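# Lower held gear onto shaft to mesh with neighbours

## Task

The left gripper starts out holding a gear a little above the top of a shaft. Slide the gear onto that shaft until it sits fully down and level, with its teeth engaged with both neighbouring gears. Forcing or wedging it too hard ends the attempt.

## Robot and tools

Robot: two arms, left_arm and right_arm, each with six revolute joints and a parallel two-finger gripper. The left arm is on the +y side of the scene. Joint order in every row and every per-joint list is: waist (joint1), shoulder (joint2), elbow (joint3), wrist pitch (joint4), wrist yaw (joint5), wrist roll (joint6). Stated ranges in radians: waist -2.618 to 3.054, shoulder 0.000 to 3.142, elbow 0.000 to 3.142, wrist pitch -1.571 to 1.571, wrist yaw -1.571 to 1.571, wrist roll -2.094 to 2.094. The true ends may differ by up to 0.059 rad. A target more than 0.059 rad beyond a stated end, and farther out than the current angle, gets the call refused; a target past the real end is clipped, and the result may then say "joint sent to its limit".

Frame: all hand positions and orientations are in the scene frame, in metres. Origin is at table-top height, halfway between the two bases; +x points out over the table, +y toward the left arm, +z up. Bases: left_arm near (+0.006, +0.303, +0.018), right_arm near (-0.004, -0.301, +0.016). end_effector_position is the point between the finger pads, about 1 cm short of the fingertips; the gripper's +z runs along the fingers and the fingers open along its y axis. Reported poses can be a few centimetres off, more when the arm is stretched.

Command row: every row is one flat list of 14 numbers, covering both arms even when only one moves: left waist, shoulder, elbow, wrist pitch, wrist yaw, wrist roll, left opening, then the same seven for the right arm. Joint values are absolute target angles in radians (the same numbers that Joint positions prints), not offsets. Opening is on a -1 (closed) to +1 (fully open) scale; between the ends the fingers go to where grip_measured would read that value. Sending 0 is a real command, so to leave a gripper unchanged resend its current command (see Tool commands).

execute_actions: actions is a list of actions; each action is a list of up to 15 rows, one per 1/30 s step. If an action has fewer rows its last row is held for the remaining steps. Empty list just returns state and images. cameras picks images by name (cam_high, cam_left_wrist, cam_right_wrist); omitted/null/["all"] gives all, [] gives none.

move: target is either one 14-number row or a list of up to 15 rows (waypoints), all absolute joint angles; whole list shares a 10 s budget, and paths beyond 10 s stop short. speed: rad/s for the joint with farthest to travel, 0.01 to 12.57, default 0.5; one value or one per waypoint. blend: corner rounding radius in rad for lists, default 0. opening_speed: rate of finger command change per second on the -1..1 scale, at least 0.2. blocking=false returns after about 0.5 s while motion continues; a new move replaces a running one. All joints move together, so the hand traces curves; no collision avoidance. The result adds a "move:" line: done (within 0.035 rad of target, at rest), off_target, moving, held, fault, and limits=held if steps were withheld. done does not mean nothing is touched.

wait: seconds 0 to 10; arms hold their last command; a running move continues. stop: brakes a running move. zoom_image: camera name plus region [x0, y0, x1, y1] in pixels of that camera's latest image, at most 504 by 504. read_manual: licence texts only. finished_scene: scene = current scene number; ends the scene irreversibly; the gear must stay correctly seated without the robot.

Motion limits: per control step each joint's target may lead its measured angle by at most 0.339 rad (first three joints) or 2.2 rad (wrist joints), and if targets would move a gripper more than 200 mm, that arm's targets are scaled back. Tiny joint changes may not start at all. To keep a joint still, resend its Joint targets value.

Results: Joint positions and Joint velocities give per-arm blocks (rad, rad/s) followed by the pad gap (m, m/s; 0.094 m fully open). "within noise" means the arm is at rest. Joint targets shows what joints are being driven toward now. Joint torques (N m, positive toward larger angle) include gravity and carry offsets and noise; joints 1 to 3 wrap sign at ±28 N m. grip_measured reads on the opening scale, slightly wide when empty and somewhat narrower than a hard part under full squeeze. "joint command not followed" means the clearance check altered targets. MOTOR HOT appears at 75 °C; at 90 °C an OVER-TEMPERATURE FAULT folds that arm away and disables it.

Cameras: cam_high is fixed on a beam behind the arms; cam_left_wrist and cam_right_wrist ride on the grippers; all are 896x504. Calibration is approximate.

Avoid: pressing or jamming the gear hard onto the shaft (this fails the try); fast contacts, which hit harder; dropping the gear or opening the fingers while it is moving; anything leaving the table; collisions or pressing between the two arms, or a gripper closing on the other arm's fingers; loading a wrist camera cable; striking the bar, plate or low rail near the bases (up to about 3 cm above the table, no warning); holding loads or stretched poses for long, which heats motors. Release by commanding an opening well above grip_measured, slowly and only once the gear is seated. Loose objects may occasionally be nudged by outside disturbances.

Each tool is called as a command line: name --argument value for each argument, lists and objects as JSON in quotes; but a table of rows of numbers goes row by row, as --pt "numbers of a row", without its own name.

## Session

execute_actions --actions '[]'

zoom_image --camera "cam_left_wrist" --region '[300, 180, 600, 430]'

Scene clock: 0.00 s.
left_arm: end_effector_position=(+0.2964, +0.1137, +0.1413) grip_measured=-0.592 end_effector_quat_wxyz=(+0.059, +0.874, +0.483, +0.014) | right_arm: end_effector_position=(+0.3868, -0.3182, +0.4168) grip_measured=+1.000 end_effector_quat_wxyz=(+0.701, +0.016, +0.713, +0.009)
Joint positions: left_arm=[-0.52 1.745 1.479 -1.188 0.012 1.553 0.019] | right_arm=[0 1.047 1.047 0 0 0 0.094]
Joint velocities: within noise
Joint torques (N m): no reading
Motor temperatures (°C): left_arm=[24 28 27 22 24 23 26] | right_arm=[21 27 27 31 25 25 22]
Heat: left arm: 28 °C; right arm: 31 °C.
Joint targets: left_arm=[-0.522 1.741 1.483 -1.212 0.021 1.553] | right_arm=[0.002 1.038 1.053 -0.009 -0.003 -0.001]
Tool commands: left_gripper/opening=-1.0 right_gripper/opening=+1.0

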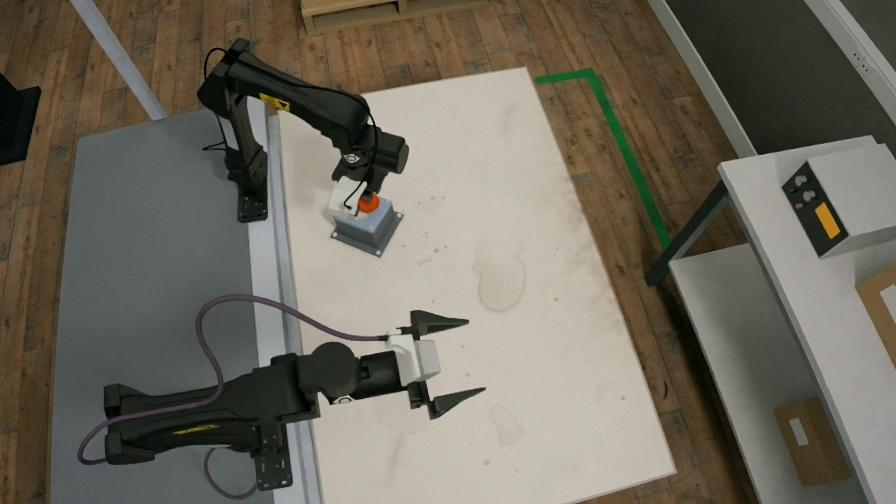

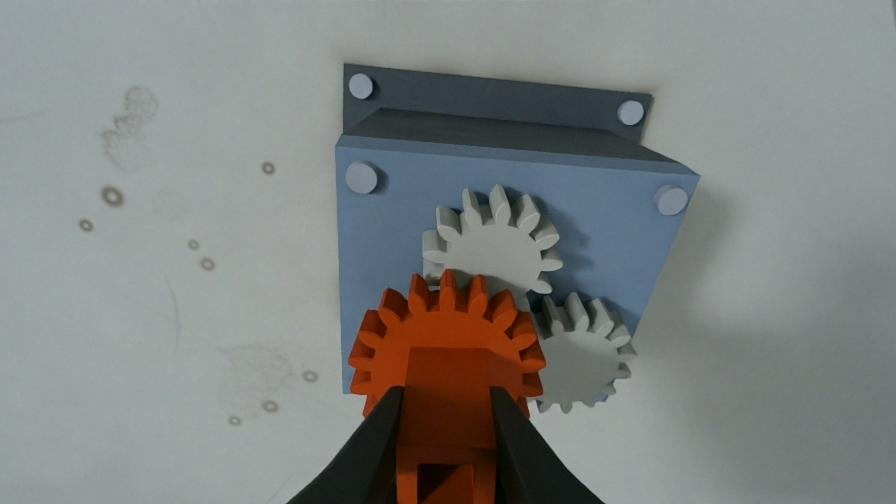

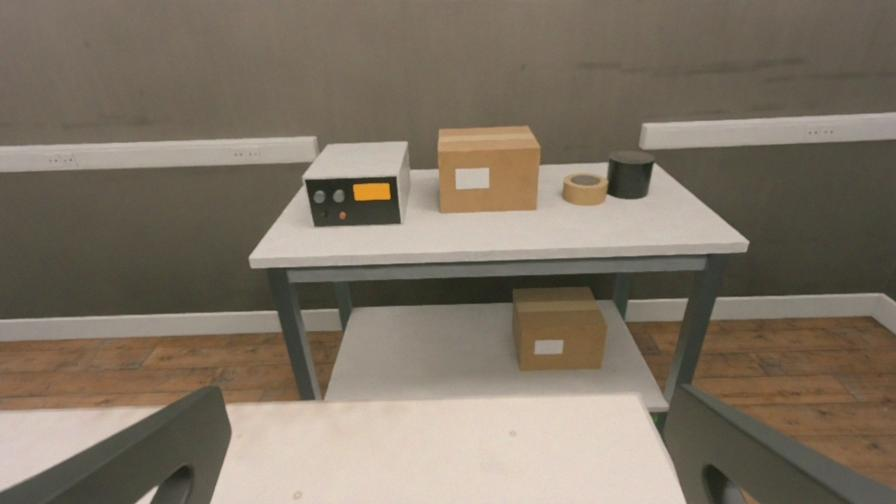

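Scaled by 1.680.

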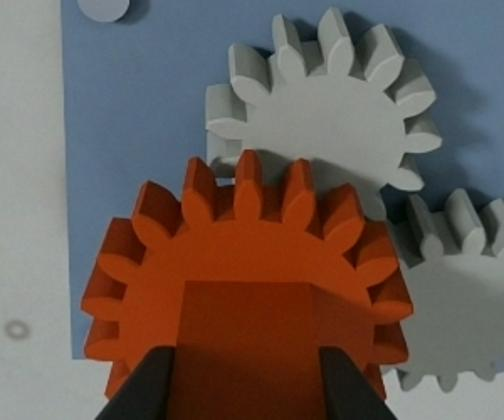

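move --pt "-0.522 1.741 1.528 -1.255 0.021 1.553 -1 0 2.168 0.925 1.243 -1.54 1.55 1" --pt "-0.494 1.675 1.441 -1.181 0.070 1.553 -1 0.31 2.26 1.107 1.20 -1.54 1.55 -0.9" --speed '[0.5,0.2]'

zoom_image --camera "cam_right_wrist" --region '[460, 140, 640, 340]'

move --target '[-0.494,1.675,1.441,-1.181,0.070,1.553,-1,0.31,2.26,1.107,1.20,-1.54,-1.55,-0.9]'

zoom_image --camera "cam_right_wrist" --region '[230, 60, 430, 260]'

zoom_image --camera "cam_left_wrist" --region '[300, 100, 700, 430]'

Scene clock: 17.00 s.
left_arm: end_effector_position=(+0.2958, +0.1158, +0.1496) grip_measured=-0.592 end_effector_quat_wxyz=(+0.085, +0.867, +0.491, +0.008) | right_arm: end_effector_position=(+0.3427, -0.0122, +0.1505) grip_measured=-0.897 end_effector_quat_wxyz=(-0.082, -0.099, +0.686, +0.716)
Joint positions: left_arm=[-0.497 1.7 1.454 -1.168 0.049 1.553 0.019] | right_arm=[0.304 2.232 1.085 1.163 -1.534 1.552 0.005]
Joint velocities: within noise
Joint torques (N m): left_arm=[0.38 -9.46 4.36 0.55 0.29 0.01] | right_arm=[0.43 -8.76 7.84 1.71 -0.08 -0.02]
Motor temperatures (°C): left_arm=[24 29 29 22 24 23 27] | right_arm=[21 28 29 33 25 25 22]
Heat: left arm: 29 °C; right arm: 33 °C.
Joint targets: left_arm=[-0.494 1.675 1.441 -1.181 0.070 1.553] | right_arm=[0.310 2.260 1.107 1.200 -1.540 1.550]
move: off_target (right_arm); target 2's new numbers were sent with right_arm's wrist pitch 0.037 rad from that target; right_arm: the wrist pitch is farthest, 0.037 rad from its target
camera_calibration:
cam_left_wrist: T_world_to_cam=[[-0.858476, 0.489426, -0.153239, 0.218735], [0.416754, 0.83988, 0.347732, -0.23452], [0.298892, 0.234656, -0.924987, 0.112886], [0, 0, 0, 1]] pos_world=[0.251775, 0.0634253, 0.219487]
cam_right_wrist: T_world_to_cam=[[0.0123859, 0.0569439, -0.998301, 0.146506], [-0.764793, -0.642622, -0.0461445, 0.297199], [-0.644157, 0.764065, 0.0355908, 0.311827], [0, 0, 0, 1]] pos_world=[0.426346, -0.0556119, 0.148873]

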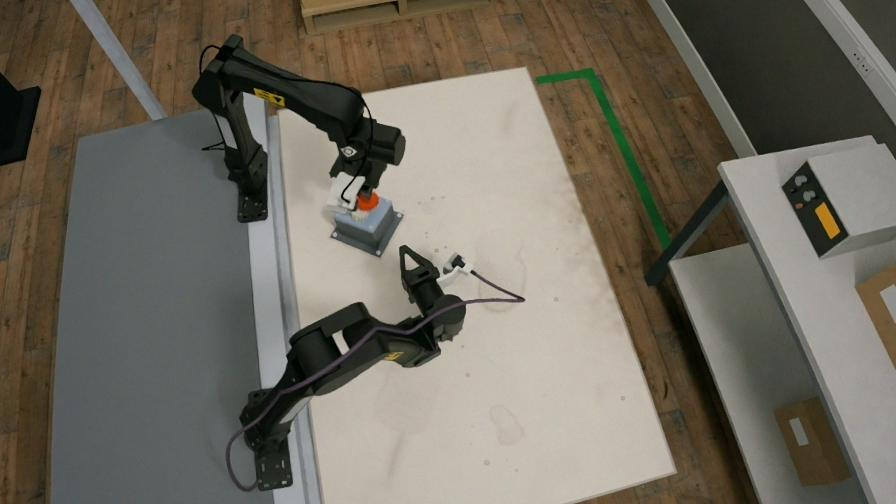

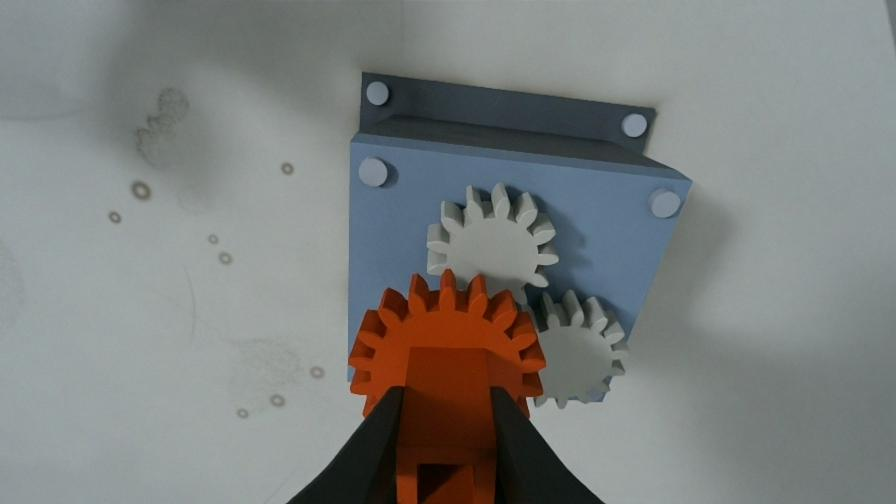

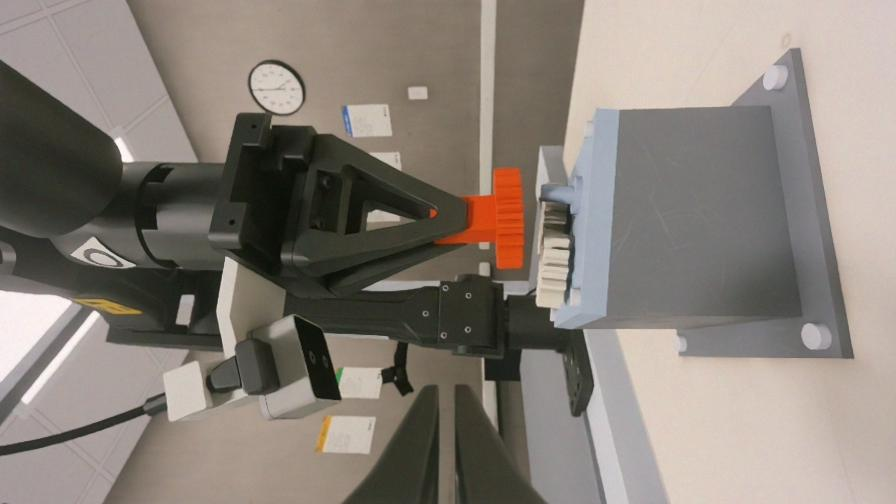

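Scaled by 2.520.

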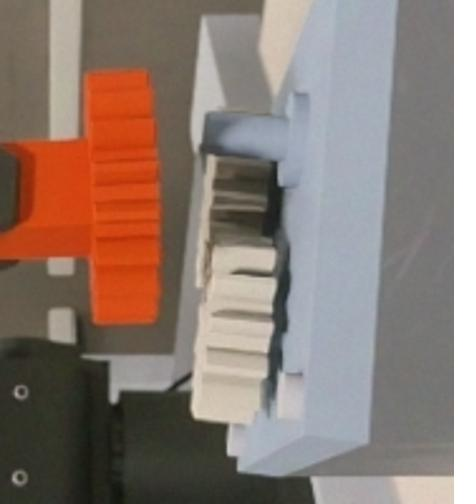

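Scene clock: 23.97 s.
left_arm: end_effector_position=(+0.2958, +0.1157, +0.1496) grip_measured=-0.592 end_effector_quat_wxyz=(+0.085, +0.867, +0.491, +0.008) | right_arm: end_effector_position=(+0.3427, -0.0123, +0.1520) grip_measured=-0.897 end_effector_quat_wxyz=(+0.715, -0.687, -0.091, +0.090)
Joint positions: left_arm=[-0.497 1.7 1.453 -1.167 0.049 1.553 0.019] | right_arm=[0.304 2.232 1.085 1.182 -1.534 -1.549 0.005]
Joint velocities: within noise
Joint torques (N m): left_arm=[0.36 -9.44 4.37 0.54 0.28 0] | right_arm=[0.44 -8.73 7.86 1.49 -0.07 0]
Motor temperatures (°C): left_arm=[24 29 28 22 24 23 28] | right_arm=[21 28 29 33 25 25 22]
Heat: left arm: 29 °C; right arm: 33 °C.
Joint targets: left_arm=[-0.494 1.675 1.441 -1.181 0.070 1.553] | right_arm=[0.310 2.260 1.107 1.200 -1.540 -1.550]
move: done
camera_calibration:
cam_left_wrist: T_world_to_cam=[[-0.858491, 0.489409, -0.153205, 0.218717], [0.416857, 0.839971, 0.347388, -0.234442], [0.298703, 0.234365, -0.925121, 0.112889], [0, 0, 0, 1]] pos_world=[0.251775, 0.0634254, 0.219387]
cam_right_wrist: T_world_to_cam=[[0.00269804, -0.0266108, 0.999642, -0.153305], [0.982819, -0.184415, -0.00756182, -0.302008], [0.18455, 0.982488, 0.025656, 0.0320389], [0, 0, 0, 1]] pos_world=[0.29132, -0.0912522, 0.150145]

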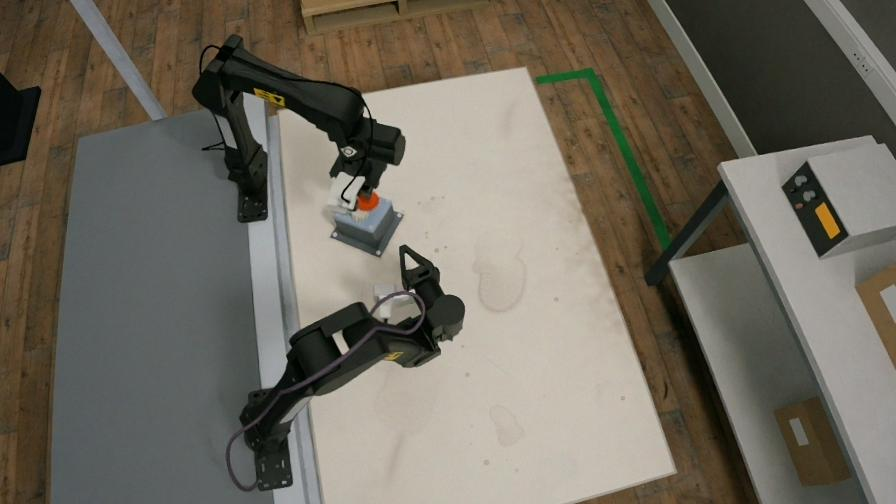

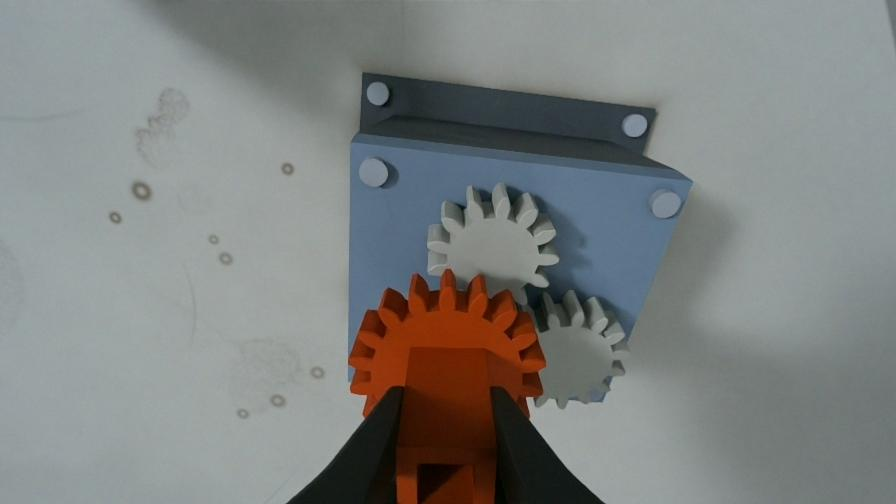

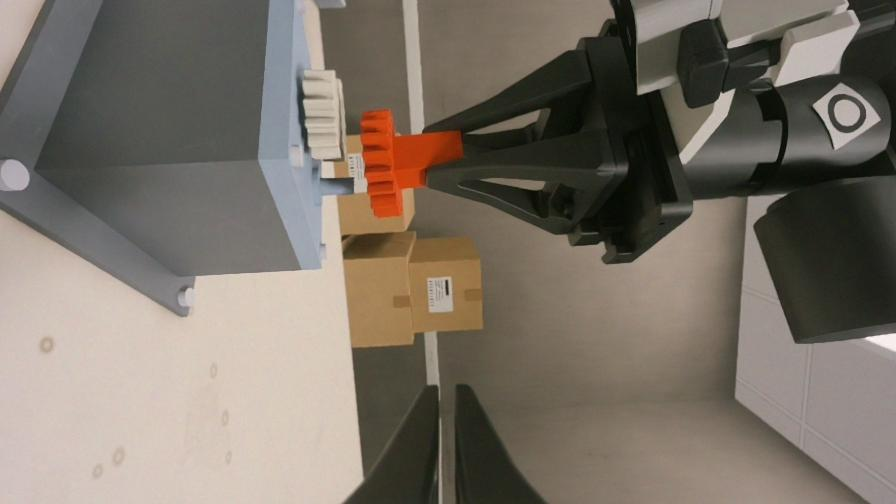

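Scaled by 2.520.

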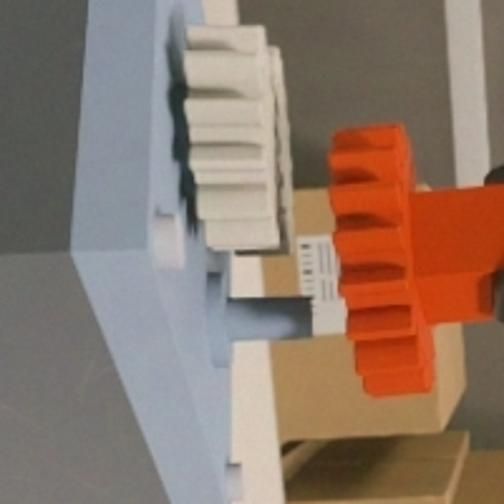

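Scaled by 1.260.

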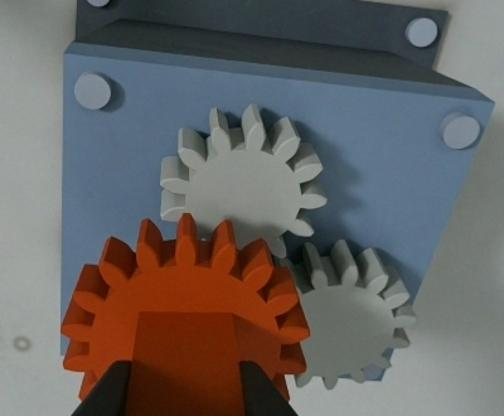

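move --target '[-0.494,1.675,1.441,-1.181,0.070,1.553,-1,0.31,2.26,1.107,1.20,-1.54,1.55,-0.9]' --cameras '["cam_right_wrist"]'

zoom_image --camera "cam_right_wrist" --region '[490, 150, 600, 280]'

zoom_image --camera "cam_right_wrist" --region '[530, 170, 590, 230]'

Scene clock: 41.40 s.
left_arm: end_effector_position=(+0.2958, +0.1157, +0.1496) grip_measured=-0.592 end_effector_quat_wxyz=(+0.085, +0.867, +0.491, +0.008) | right_arm: end_effector_position=(+0.3428, -0.0122, +0.1515) grip_measured=-0.897 end_effector_quat_wxyz=(-0.078, -0.103, +0.685, +0.717)
Joint positions: left_arm=[-0.497 1.7 1.453 -1.167 0.049 1.553 0.019] | right_arm=[0.304 2.232 1.085 1.176 -1.533 1.551 0.005]
Joint velocities: within noise
Joint torques (N m): left_arm=[0.38 -9.46 4.36 0.54 0.29 0] | right_arm=[0.44 -8.75 7.83 1.56 -0.07 0]
Motor temperatures (°C): left_arm=[24 30 28 22 24 23 28] | right_arm=[21 29 29 34 25 25 22]
Heat: left arm: 30 °C; right arm: 34 °C.
Joint targets: left_arm=[-0.494 1.675 1.441 -1.181 0.070 1.553] | right_arm=[0.310 2.260 1.107 1.200 -1.540 1.550]
move: done
camera_calibration:
cam_right_wrist: T_world_to_cam=[[0.0247721, 0.0606063, -0.997854, 0.143238], [-0.764675, -0.641804, -0.0579643, 0.299077], [-0.64394, 0.76447, 0.0304453, 0.312606], [0, 0, 0, 1]] pos_world=[0.426448, -0.0557098, 0.150749]
Images, in order (width x height): cam_right_wrist 896x504.

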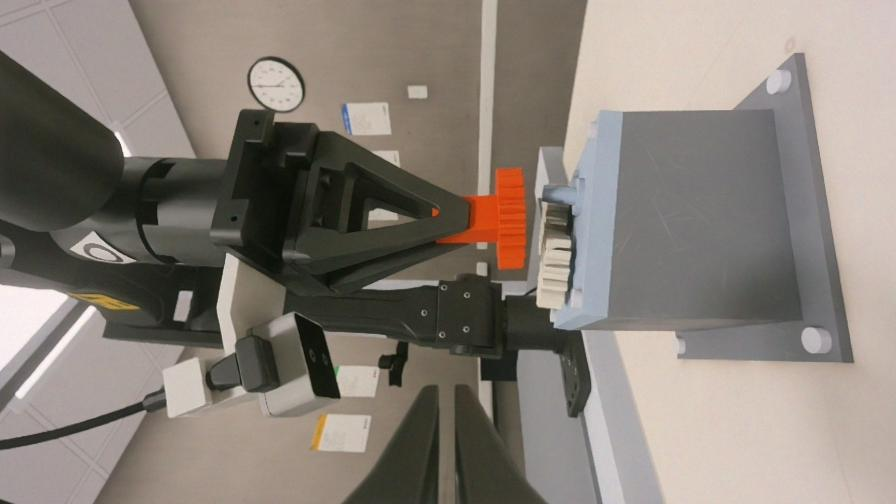

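Scaled by 3.877.

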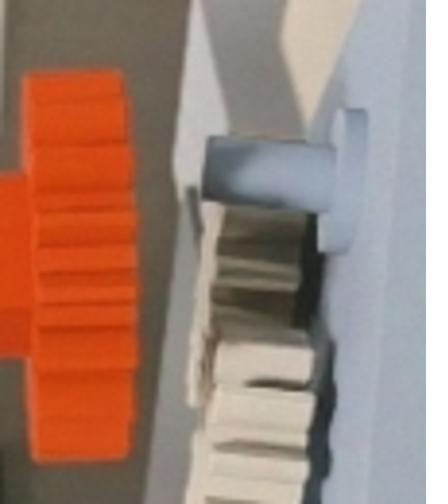

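Scaled by 8.400.

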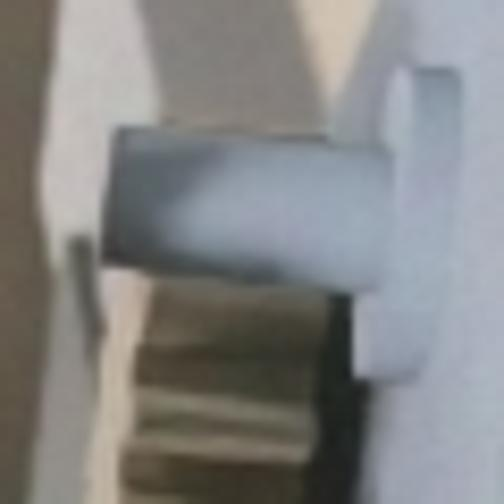

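move --target '[-0.375,1.760,1.506,-1.2225,0.209,1.553,-1,0.31,2.26,1.107,1.20,-1.54,1.55,-0.9]' --speed 0.15

zoom_image --camera "cam_right_wrist" --region '[480, 120, 600, 260]'

move --target '[-0.375,1.760,1.506,-1.2225,0.209,1.553,-1,0.31,2.26,1.107,1.20,-1.54,-1.55,-0.9]'

zoom_image --camera "cam_right_wrist" --region '[290, 100, 430, 260]'

zoom_image --camera "cam_left_wrist" --region '[300, 100, 700, 430]'

Scene clock: 120.90 s.
left_arm: end_effector_position=(+0.3091, +0.1284, +0.1464) grip_measured=-0.592 end_effector_quat_wxyz=(+0.106, +0.835, +0.537, -0.053) | right_arm: end_effector_position=(+0.3428, -0.0122, +0.1515) grip_measured=-0.897 end_effector_quat_wxyz=(-0.078, -0.103, +0.685, +0.717)
Joint positions: left_arm=[-0.377 1.744 1.486 -1.188 0.184 1.553 0.019] | right_arm=[0.304 2.232 1.085 1.176 -1.533 1.552 0.005]
Joint velocities: within noise
Joint torques (N m): left_arm=[0.23 -6.11 6.69 0.29 0.42 0.01] | right_arm=[0.43 -8.75 7.84 1.55 -0.08 -0.01]
Motor temperatures (°C): left_arm=[24 30 28 23 24 23 29] | right_arm=[21 29 29 37 25 25 22]
Heat: left arm: 30 °C; right arm: 37 °C.
Joint targets: left_arm=[-0.375 1.760 1.506 -1.223 0.209 1.553] | right_arm=[0.310 2.260 1.107 1.200 -1.540 1.550]
move: done
camera_calibration:
cam_left_wrist: T_world_to_cam=[[-0.915219, 0.386105, -0.115316, 0.248713], [0.355145, 0.908098, 0.221881, -0.220864], [0.190387, 0.162116, -0.968231, 0.15211], [0, 0, 0, 1]] pos_world=[0.277106, 0.0798768, 0.224964]
cam_right_wrist: T_world_to_cam=[[0.0239814, 0.0604593, -0.997883, 0.143473], [-0.764709, -0.641826, -0.0572644, 0.298979], [-0.643929, 0.764463, 0.0308419, 0.312544], [0, 0, 0, 1]] pos_world=[0.426448, -0.0557099, 0.150651]

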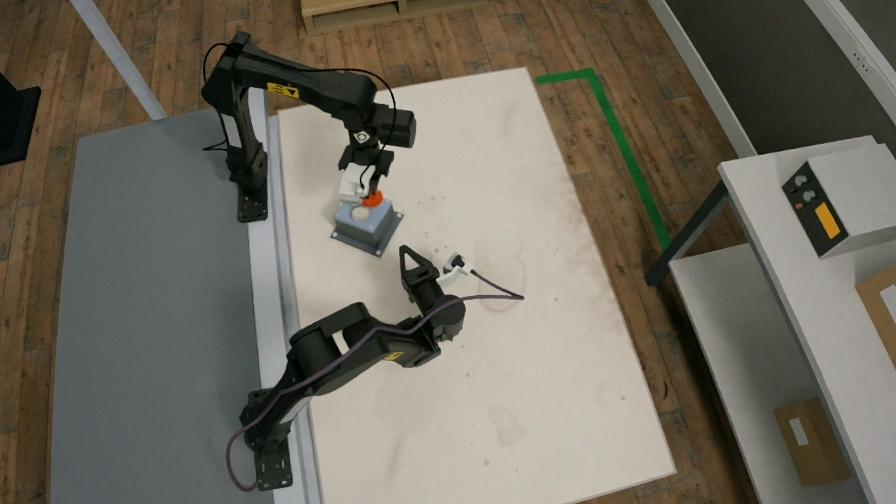

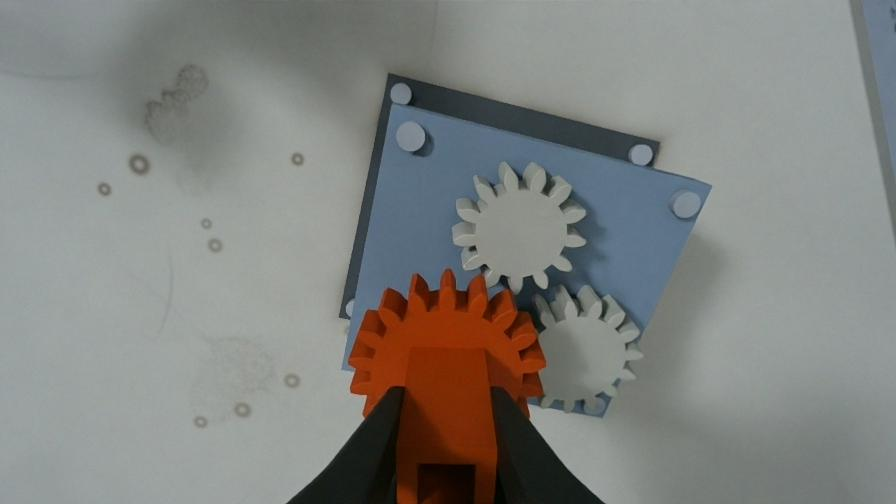

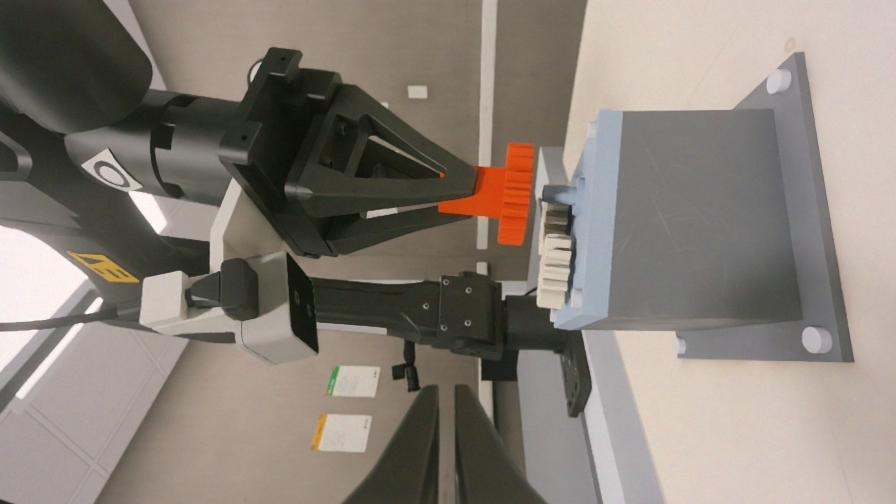

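Scaled by 3.600.

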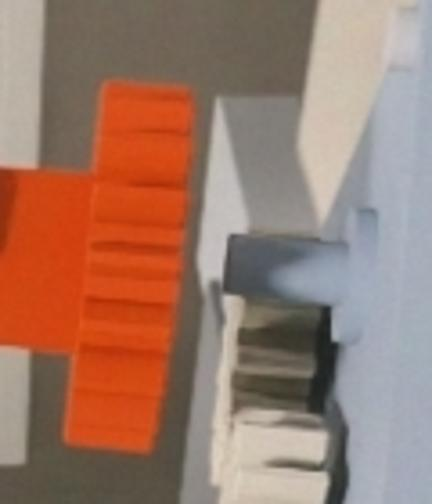

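Scene clock: 127.87 s.
left_arm: end_effector_position=(+0.3089, +0.1283, +0.1464) grip_measured=-0.592 end_effector_quat_wxyz=(+0.106, +0.835, +0.537, -0.054) | right_arm: end_effector_position=(+0.3428, -0.0123, +0.1520) grip_measured=-0.898 end_effector_quat_wxyz=(+0.715, -0.687, -0.091, +0.090)
Joint positions: left_arm=[-0.377 1.744 1.486 -1.188 0.185 1.553 0.019] | right_arm=[0.304 2.232 1.085 1.183 -1.533 -1.548 0.005]
Joint velocities: within noise
Joint torques (N m): left_arm=[0.23 -6.11 6.68 0.29 0.41 0] | right_arm=[0.43 -8.73 7.86 1.48 -0.07 -0.02]
Motor temperatures (°C): left_arm=[24 30 29 22 24 23 29] | right_arm=[21 29 29 37 25 25 22]
Heat: left arm: 30 °C; right arm: 37 °C.
Joint targets: left_arm=[-0.375 1.760 1.506 -1.223 0.209 1.553] | right_arm=[0.310 2.260 1.107 1.200 -1.540 -1.550]
move: done
camera_calibration:
cam_left_wrist: T_world_to_cam=[[-0.915292, 0.386165, -0.114525, 0.24838], [0.355538, 0.908196, 0.220847, -0.220699], [0.189294, 0.161421, -0.968561, 0.152678], [0, 0, 0, 1]] pos_world=[0.276906, 0.0798771, 0.225065]
cam_right_wrist: T_world_to_cam=[[0.0026901, -0.026613, 0.999642, -0.1534], [0.982761, -0.184723, -0.00756247, -0.302001], [0.184858, 0.98243, 0.0256573, 0.0318431], [0, 0, 0, 1]] pos_world=[0.291321, -0.0911526, 0.150245]

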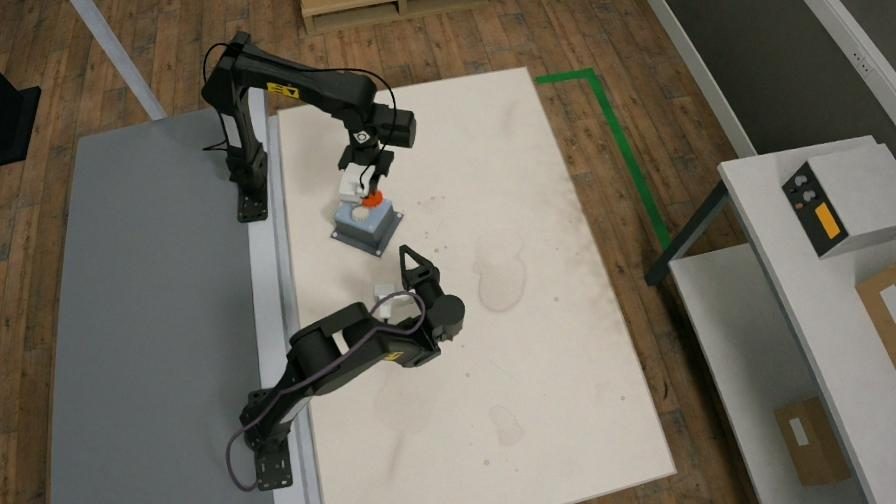

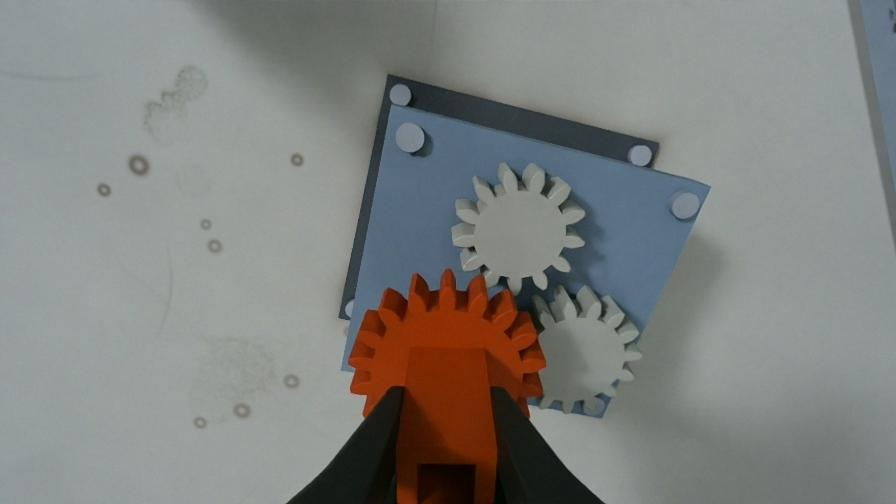

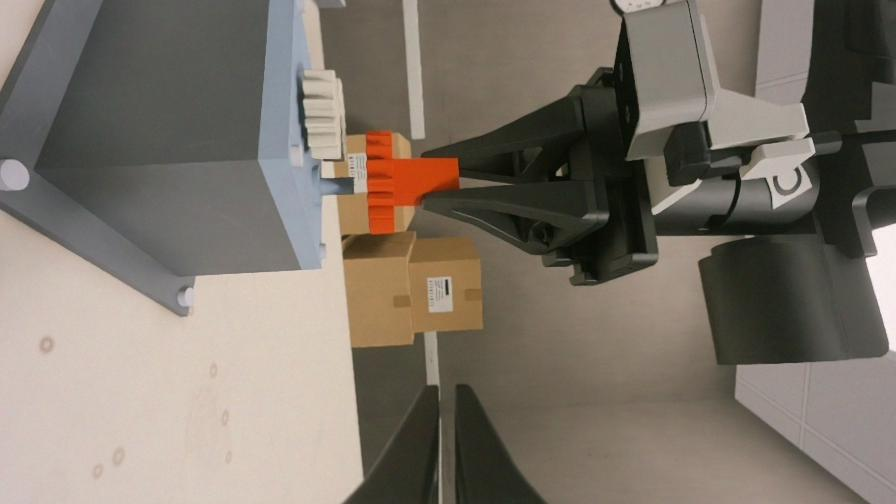

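Scaled by 3.150.

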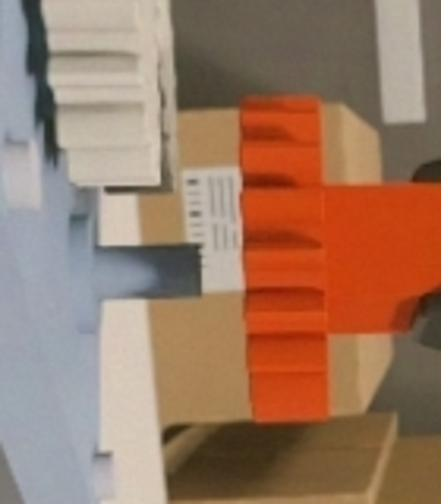

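Scaled by 1.260.

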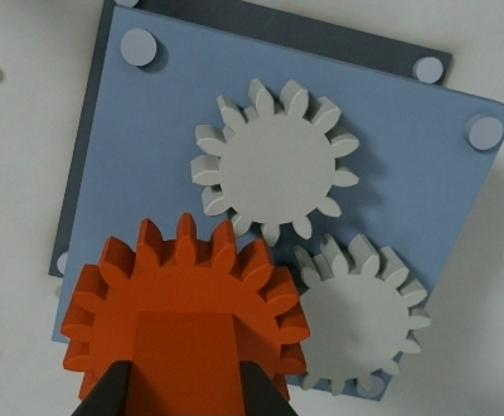

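zoom_image --camera "cam_left_wrist" --region '[440, 150, 600, 310]'

zoom_image --camera "cam_left_wrist" --region '[500, 270, 660, 430]'

Scaled by 3.150.

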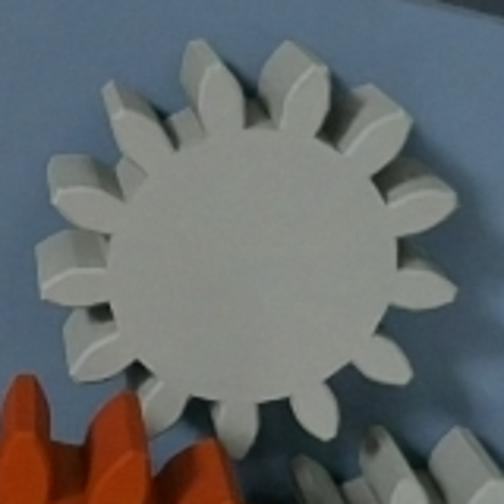

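Scaled by 3.150.

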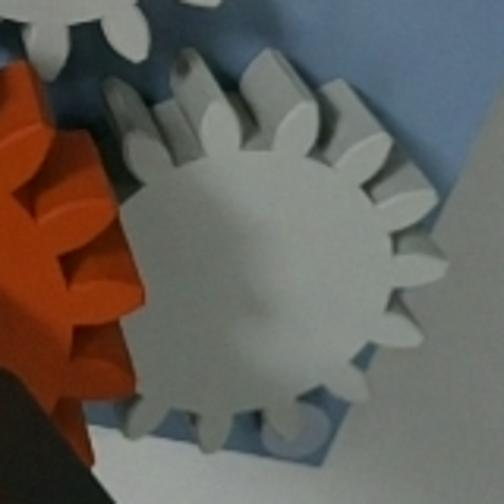

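move --target '[-0.375,1.770,1.466,-1.186,0.209,1.553,-1,0.31,2.26,1.107,1.20,-1.54,-1.55,-0.9]' --speed 0.06 --cameras '["cam_left_wrist","cam_right_wrist"]'

zoom_image --camera "cam_right_wrist" --region '[290, 100, 430, 260]'

move --target '[-0.375,1.770,1.466,-1.186,0.209,1.553,-1,0.31,2.26,1.107,1.20,-1.54,1.55,-0.9]' --cameras '["cam_left_wrist","cam_right_wrist"]'

zoom_image --camera "cam_right_wrist" --region '[480, 120, 600, 260]'

Scene clock: 198.13 s.
left_arm: end_effector_position=(+0.3105, +0.1274, +0.1422) grip_measured=-0.592 end_effector_quat_wxyz=(+0.106, +0.835, +0.537, -0.054) | right_arm: end_effector_position=(+0.3428, -0.0123, +0.1520) grip_measured=-0.898 end_effector_quat_wxyz=(+0.715, -0.687, -0.091, +0.090)
Joint positions: left_arm=[-0.377 1.751 1.478 -1.173 0.185 1.553 0.019] | right_arm=[0.304 2.232 1.085 1.183 -1.533 -1.549 0.005]
Joint velocities: within noise
Joint torques (N m): left_arm=[0.23 -5.93 4.34 0.47 0.42 0] | right_arm=[0.44 -8.75 7.86 1.48 -0.07 0]
Motor temperatures (°C): left_arm=[24 30 31 22 24 23 29] | right_arm=[21 30 29 36 25 25 22]
Heat: left arm: 31 °C; right arm: 36 °C.
Joint targets: left_arm=[-0.375 1.770 1.466 -1.186 0.209 1.553] | right_arm=[0.310 2.260 1.107 1.200 -1.540 -1.550]
move: done
camera_calibration:
cam_left_wrist: T_world_to_cam=[[-0.91528, 0.386096, -0.114857, 0.249877], [0.355415, 0.908244, 0.220846, -0.219528], [0.189586, 0.161314, -0.968522, 0.148352], [0, 0, 0, 1]] pos_world=[0.278606, 0.0789771, 0.220865]
cam_right_wrist: T_world_to_cam=[[0.00204167, -0.0267933, 0.999639, -0.153129], [0.982745, -0.184836, -0.00696134, -0.302098], [0.184956, 0.982404, 0.0259536, 0.0317704], [0, 0, 0, 1]] pos_world=[0.291321, -0.0911528, 0.150146]
Images, in order (width x height): cam_left_wrist 896x504, cam_right_wrist 896x504.

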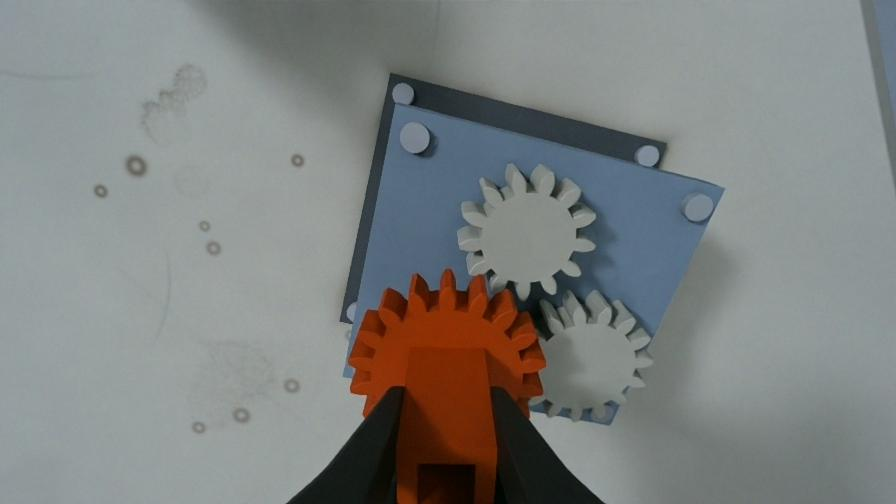

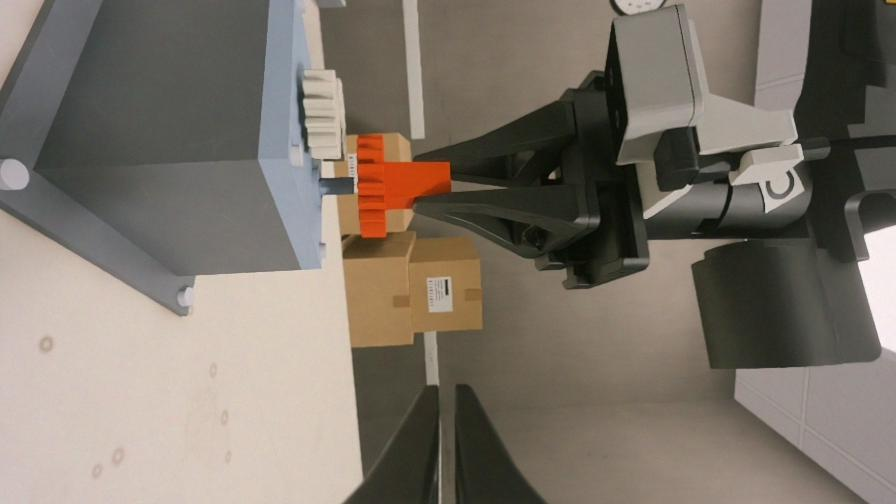

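Scaled by 3.150.

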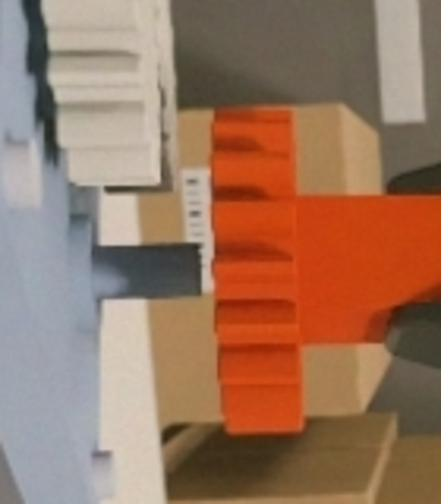

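Scene clock: 205.10 s.
left_arm: end_effector_position=(+0.3107, +0.1274, +0.1423) grip_measured=-0.592 end_effector_quat_wxyz=(+0.106, +0.835, +0.537, -0.054) | right_arm: end_effector_position=(+0.3428, -0.0122, +0.1515) grip_measured=-0.898 end_effector_quat_wxyz=(-0.078, -0.103, +0.685, +0.717)
Joint positions: left_arm=[-0.377 1.751 1.478 -1.172 0.185 1.553 0.019] | right_arm=[0.304 2.232 1.085 1.176 -1.533 1.551 0.005]
Joint velocities: within noise
Joint torques (N m): left_arm=[0.21 -5.94 4.36 0.48 0.41 0] | right_arm=[0.44 -8.75 7.84 1.55 -0.07 0]
Motor temperatures (°C): left_arm=[24 30 30 22 24 23 29] | right_arm=[21 30 29 36 25 25 22]
Heat: left arm: 30 °C; right arm: 36 °C.
Joint targets: left_arm=[-0.375 1.770 1.466 -1.186 0.209 1.553] | right_arm=[0.310 2.260 1.107 1.200 -1.540 1.550]
move: done
camera_calibration:
cam_left_wrist: T_world_to_cam=[[-0.915204, 0.386041, -0.115643, 0.250164], [0.355235, 0.908321, 0.220821, -0.219423], [0.190287, 0.161016, -0.968434, 0.148158], [0, 0, 0, 1]] pos_world=[0.278706, 0.0788772, 0.220864]
cam_right_wrist: T_world_to_cam=[[0.0251448, 0.0607839, -0.997834, 0.143085], [-0.764701, -0.641736, -0.0583619, 0.299152], [-0.643894, 0.764513, 0.0303452, 0.312603], [0, 0, 0, 1]] pos_world=[0.426448, -0.0557097, 0.150748]
Images, in order (width x height): cam_left_wrist 896x504, cam_right_wrist 896x504.

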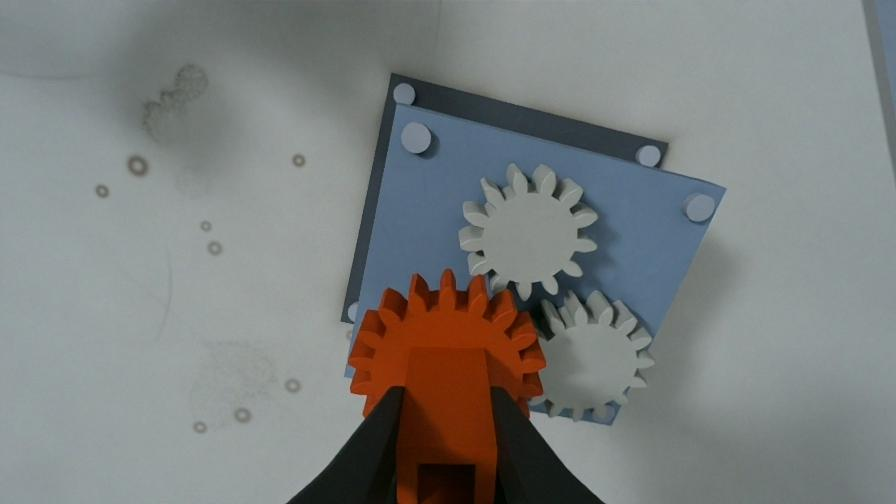

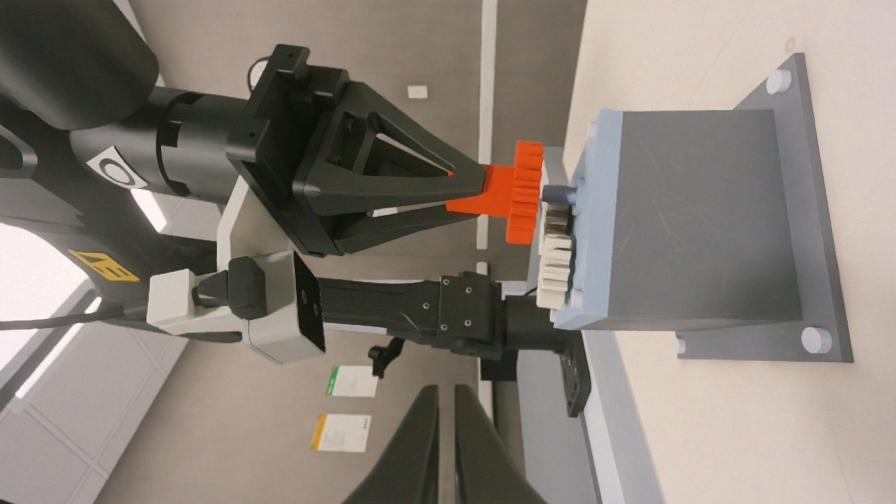

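Scaled by 3.600.

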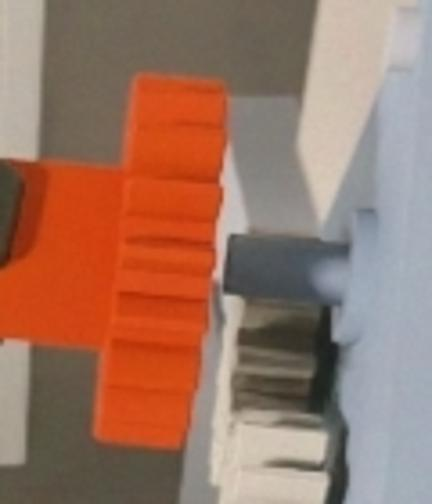

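move --target '[-0.375,1.772,1.447,-1.166,0.2135,1.553,-1,0.31,2.26,1.107,1.20,-1.54,1.55,-0.9]' --speed 0.03 --cameras '["cam_left_wrist","cam_right_wrist"]'

zoom_image --camera "cam_right_wrist" --region '[480, 120, 600, 260]'

zoom_image --camera "cam_left_wrist" --region '[420, 240, 620, 440]'

zoom_image --camera "cam_left_wrist" --region '[440, 240, 550, 350]'

Scene clock: 216.07 s.
left_arm: end_effector_position=(+0.3101, +0.1270, +0.1387) grip_measured=-0.592 end_effector_quat_wxyz=(+0.107, +0.835, +0.537, -0.055) | right_arm: end_effector_position=(+0.3428, -0.0122, +0.1515) grip_measured=-0.898 end_effector_quat_wxyz=(-0.078, -0.103, +0.685, +0.717)
Joint positions: left_arm=[-0.377 1.751 1.464 -1.159 0.188 1.553 0.019] | right_arm=[0.304 2.232 1.085 1.176 -1.533 1.552 0.005]
Joint velocities: within noise
Joint torques (N m): left_arm=[0.23 -5.75 4.03 0.54 0.44 0] | right_arm=[0.44 -8.76 7.84 1.55 -0.07 -0.01]
Motor temperatures (°C): left_arm=[24 29 29 22 24 23 29] | right_arm=[21 30 29 37 25 25 22]
Heat: left arm: 29 °C; right arm: 37 °C.
Joint targets: left_arm=[-0.375 1.772 1.447 -1.166 0.213 1.553] | right_arm=[0.310 2.260 1.107 1.200 -1.540 1.550]
move: done
camera_calibration:
cam_left_wrist: T_world_to_cam=[[-0.915301, 0.386161, -0.114468, 0.249115], [0.356047, 0.908621, 0.218263, -0.218098], [0.188293, 0.15902, -0.969153, 0.145846], [0, 0, 0, 1]] pos_world=[0.278206, 0.078778, 0.217466]
cam_right_wrist: T_world_to_cam=[[0.0244148, 0.060565, -0.997866, 0.14339], [-0.764691, -0.641812, -0.0576642, 0.299038], [-0.643935, 0.764466, 0.0306438, 0.312573], [0, 0, 0, 1]] pos_world=[0.426448, -0.0557099, 0.15075]
Images, in order (width x height): cam_left_wrist 896x504, cam_right_wrist 896x504.

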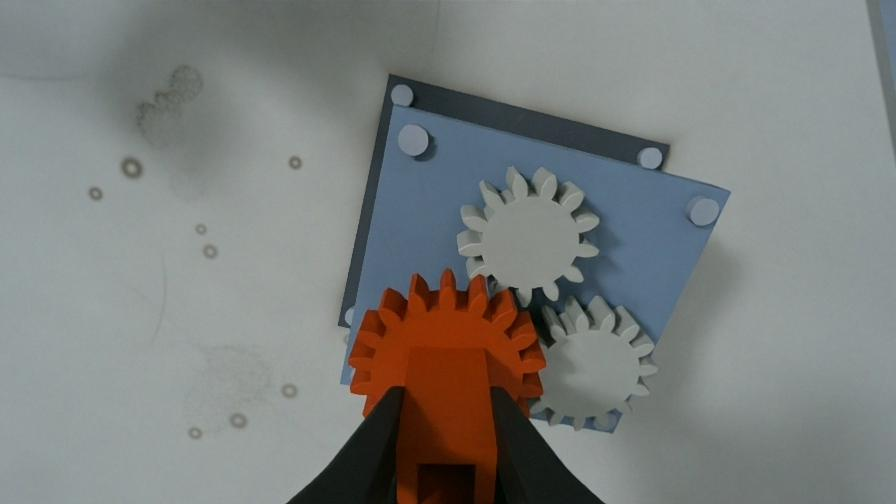

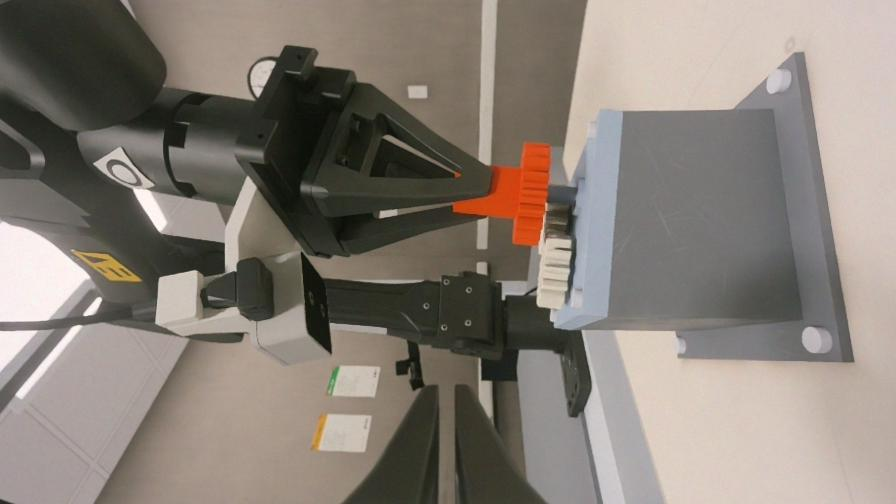

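Scaled by 3.600.

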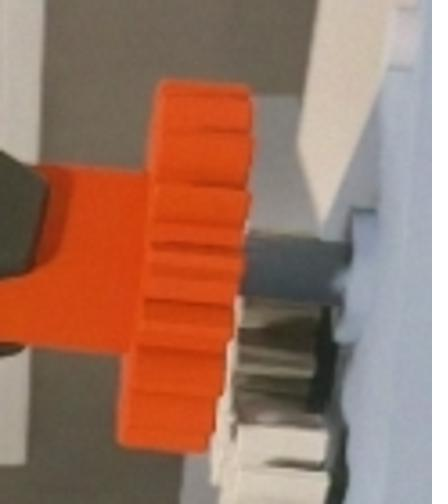

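Scaled by 2.520.

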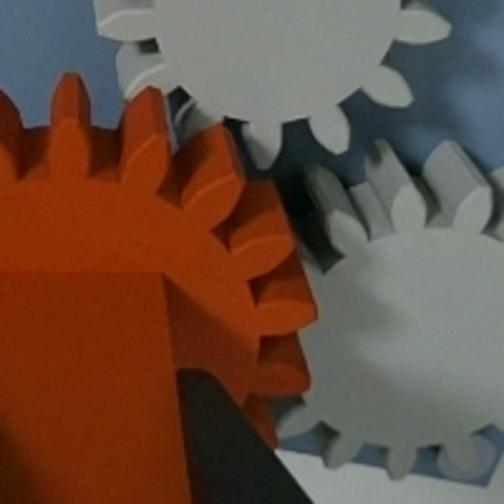

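Scaled by 4.582.

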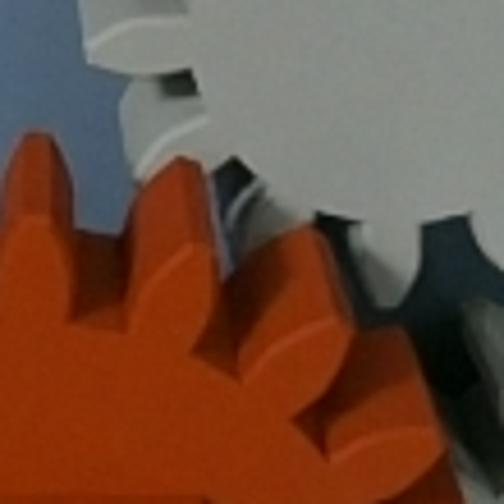

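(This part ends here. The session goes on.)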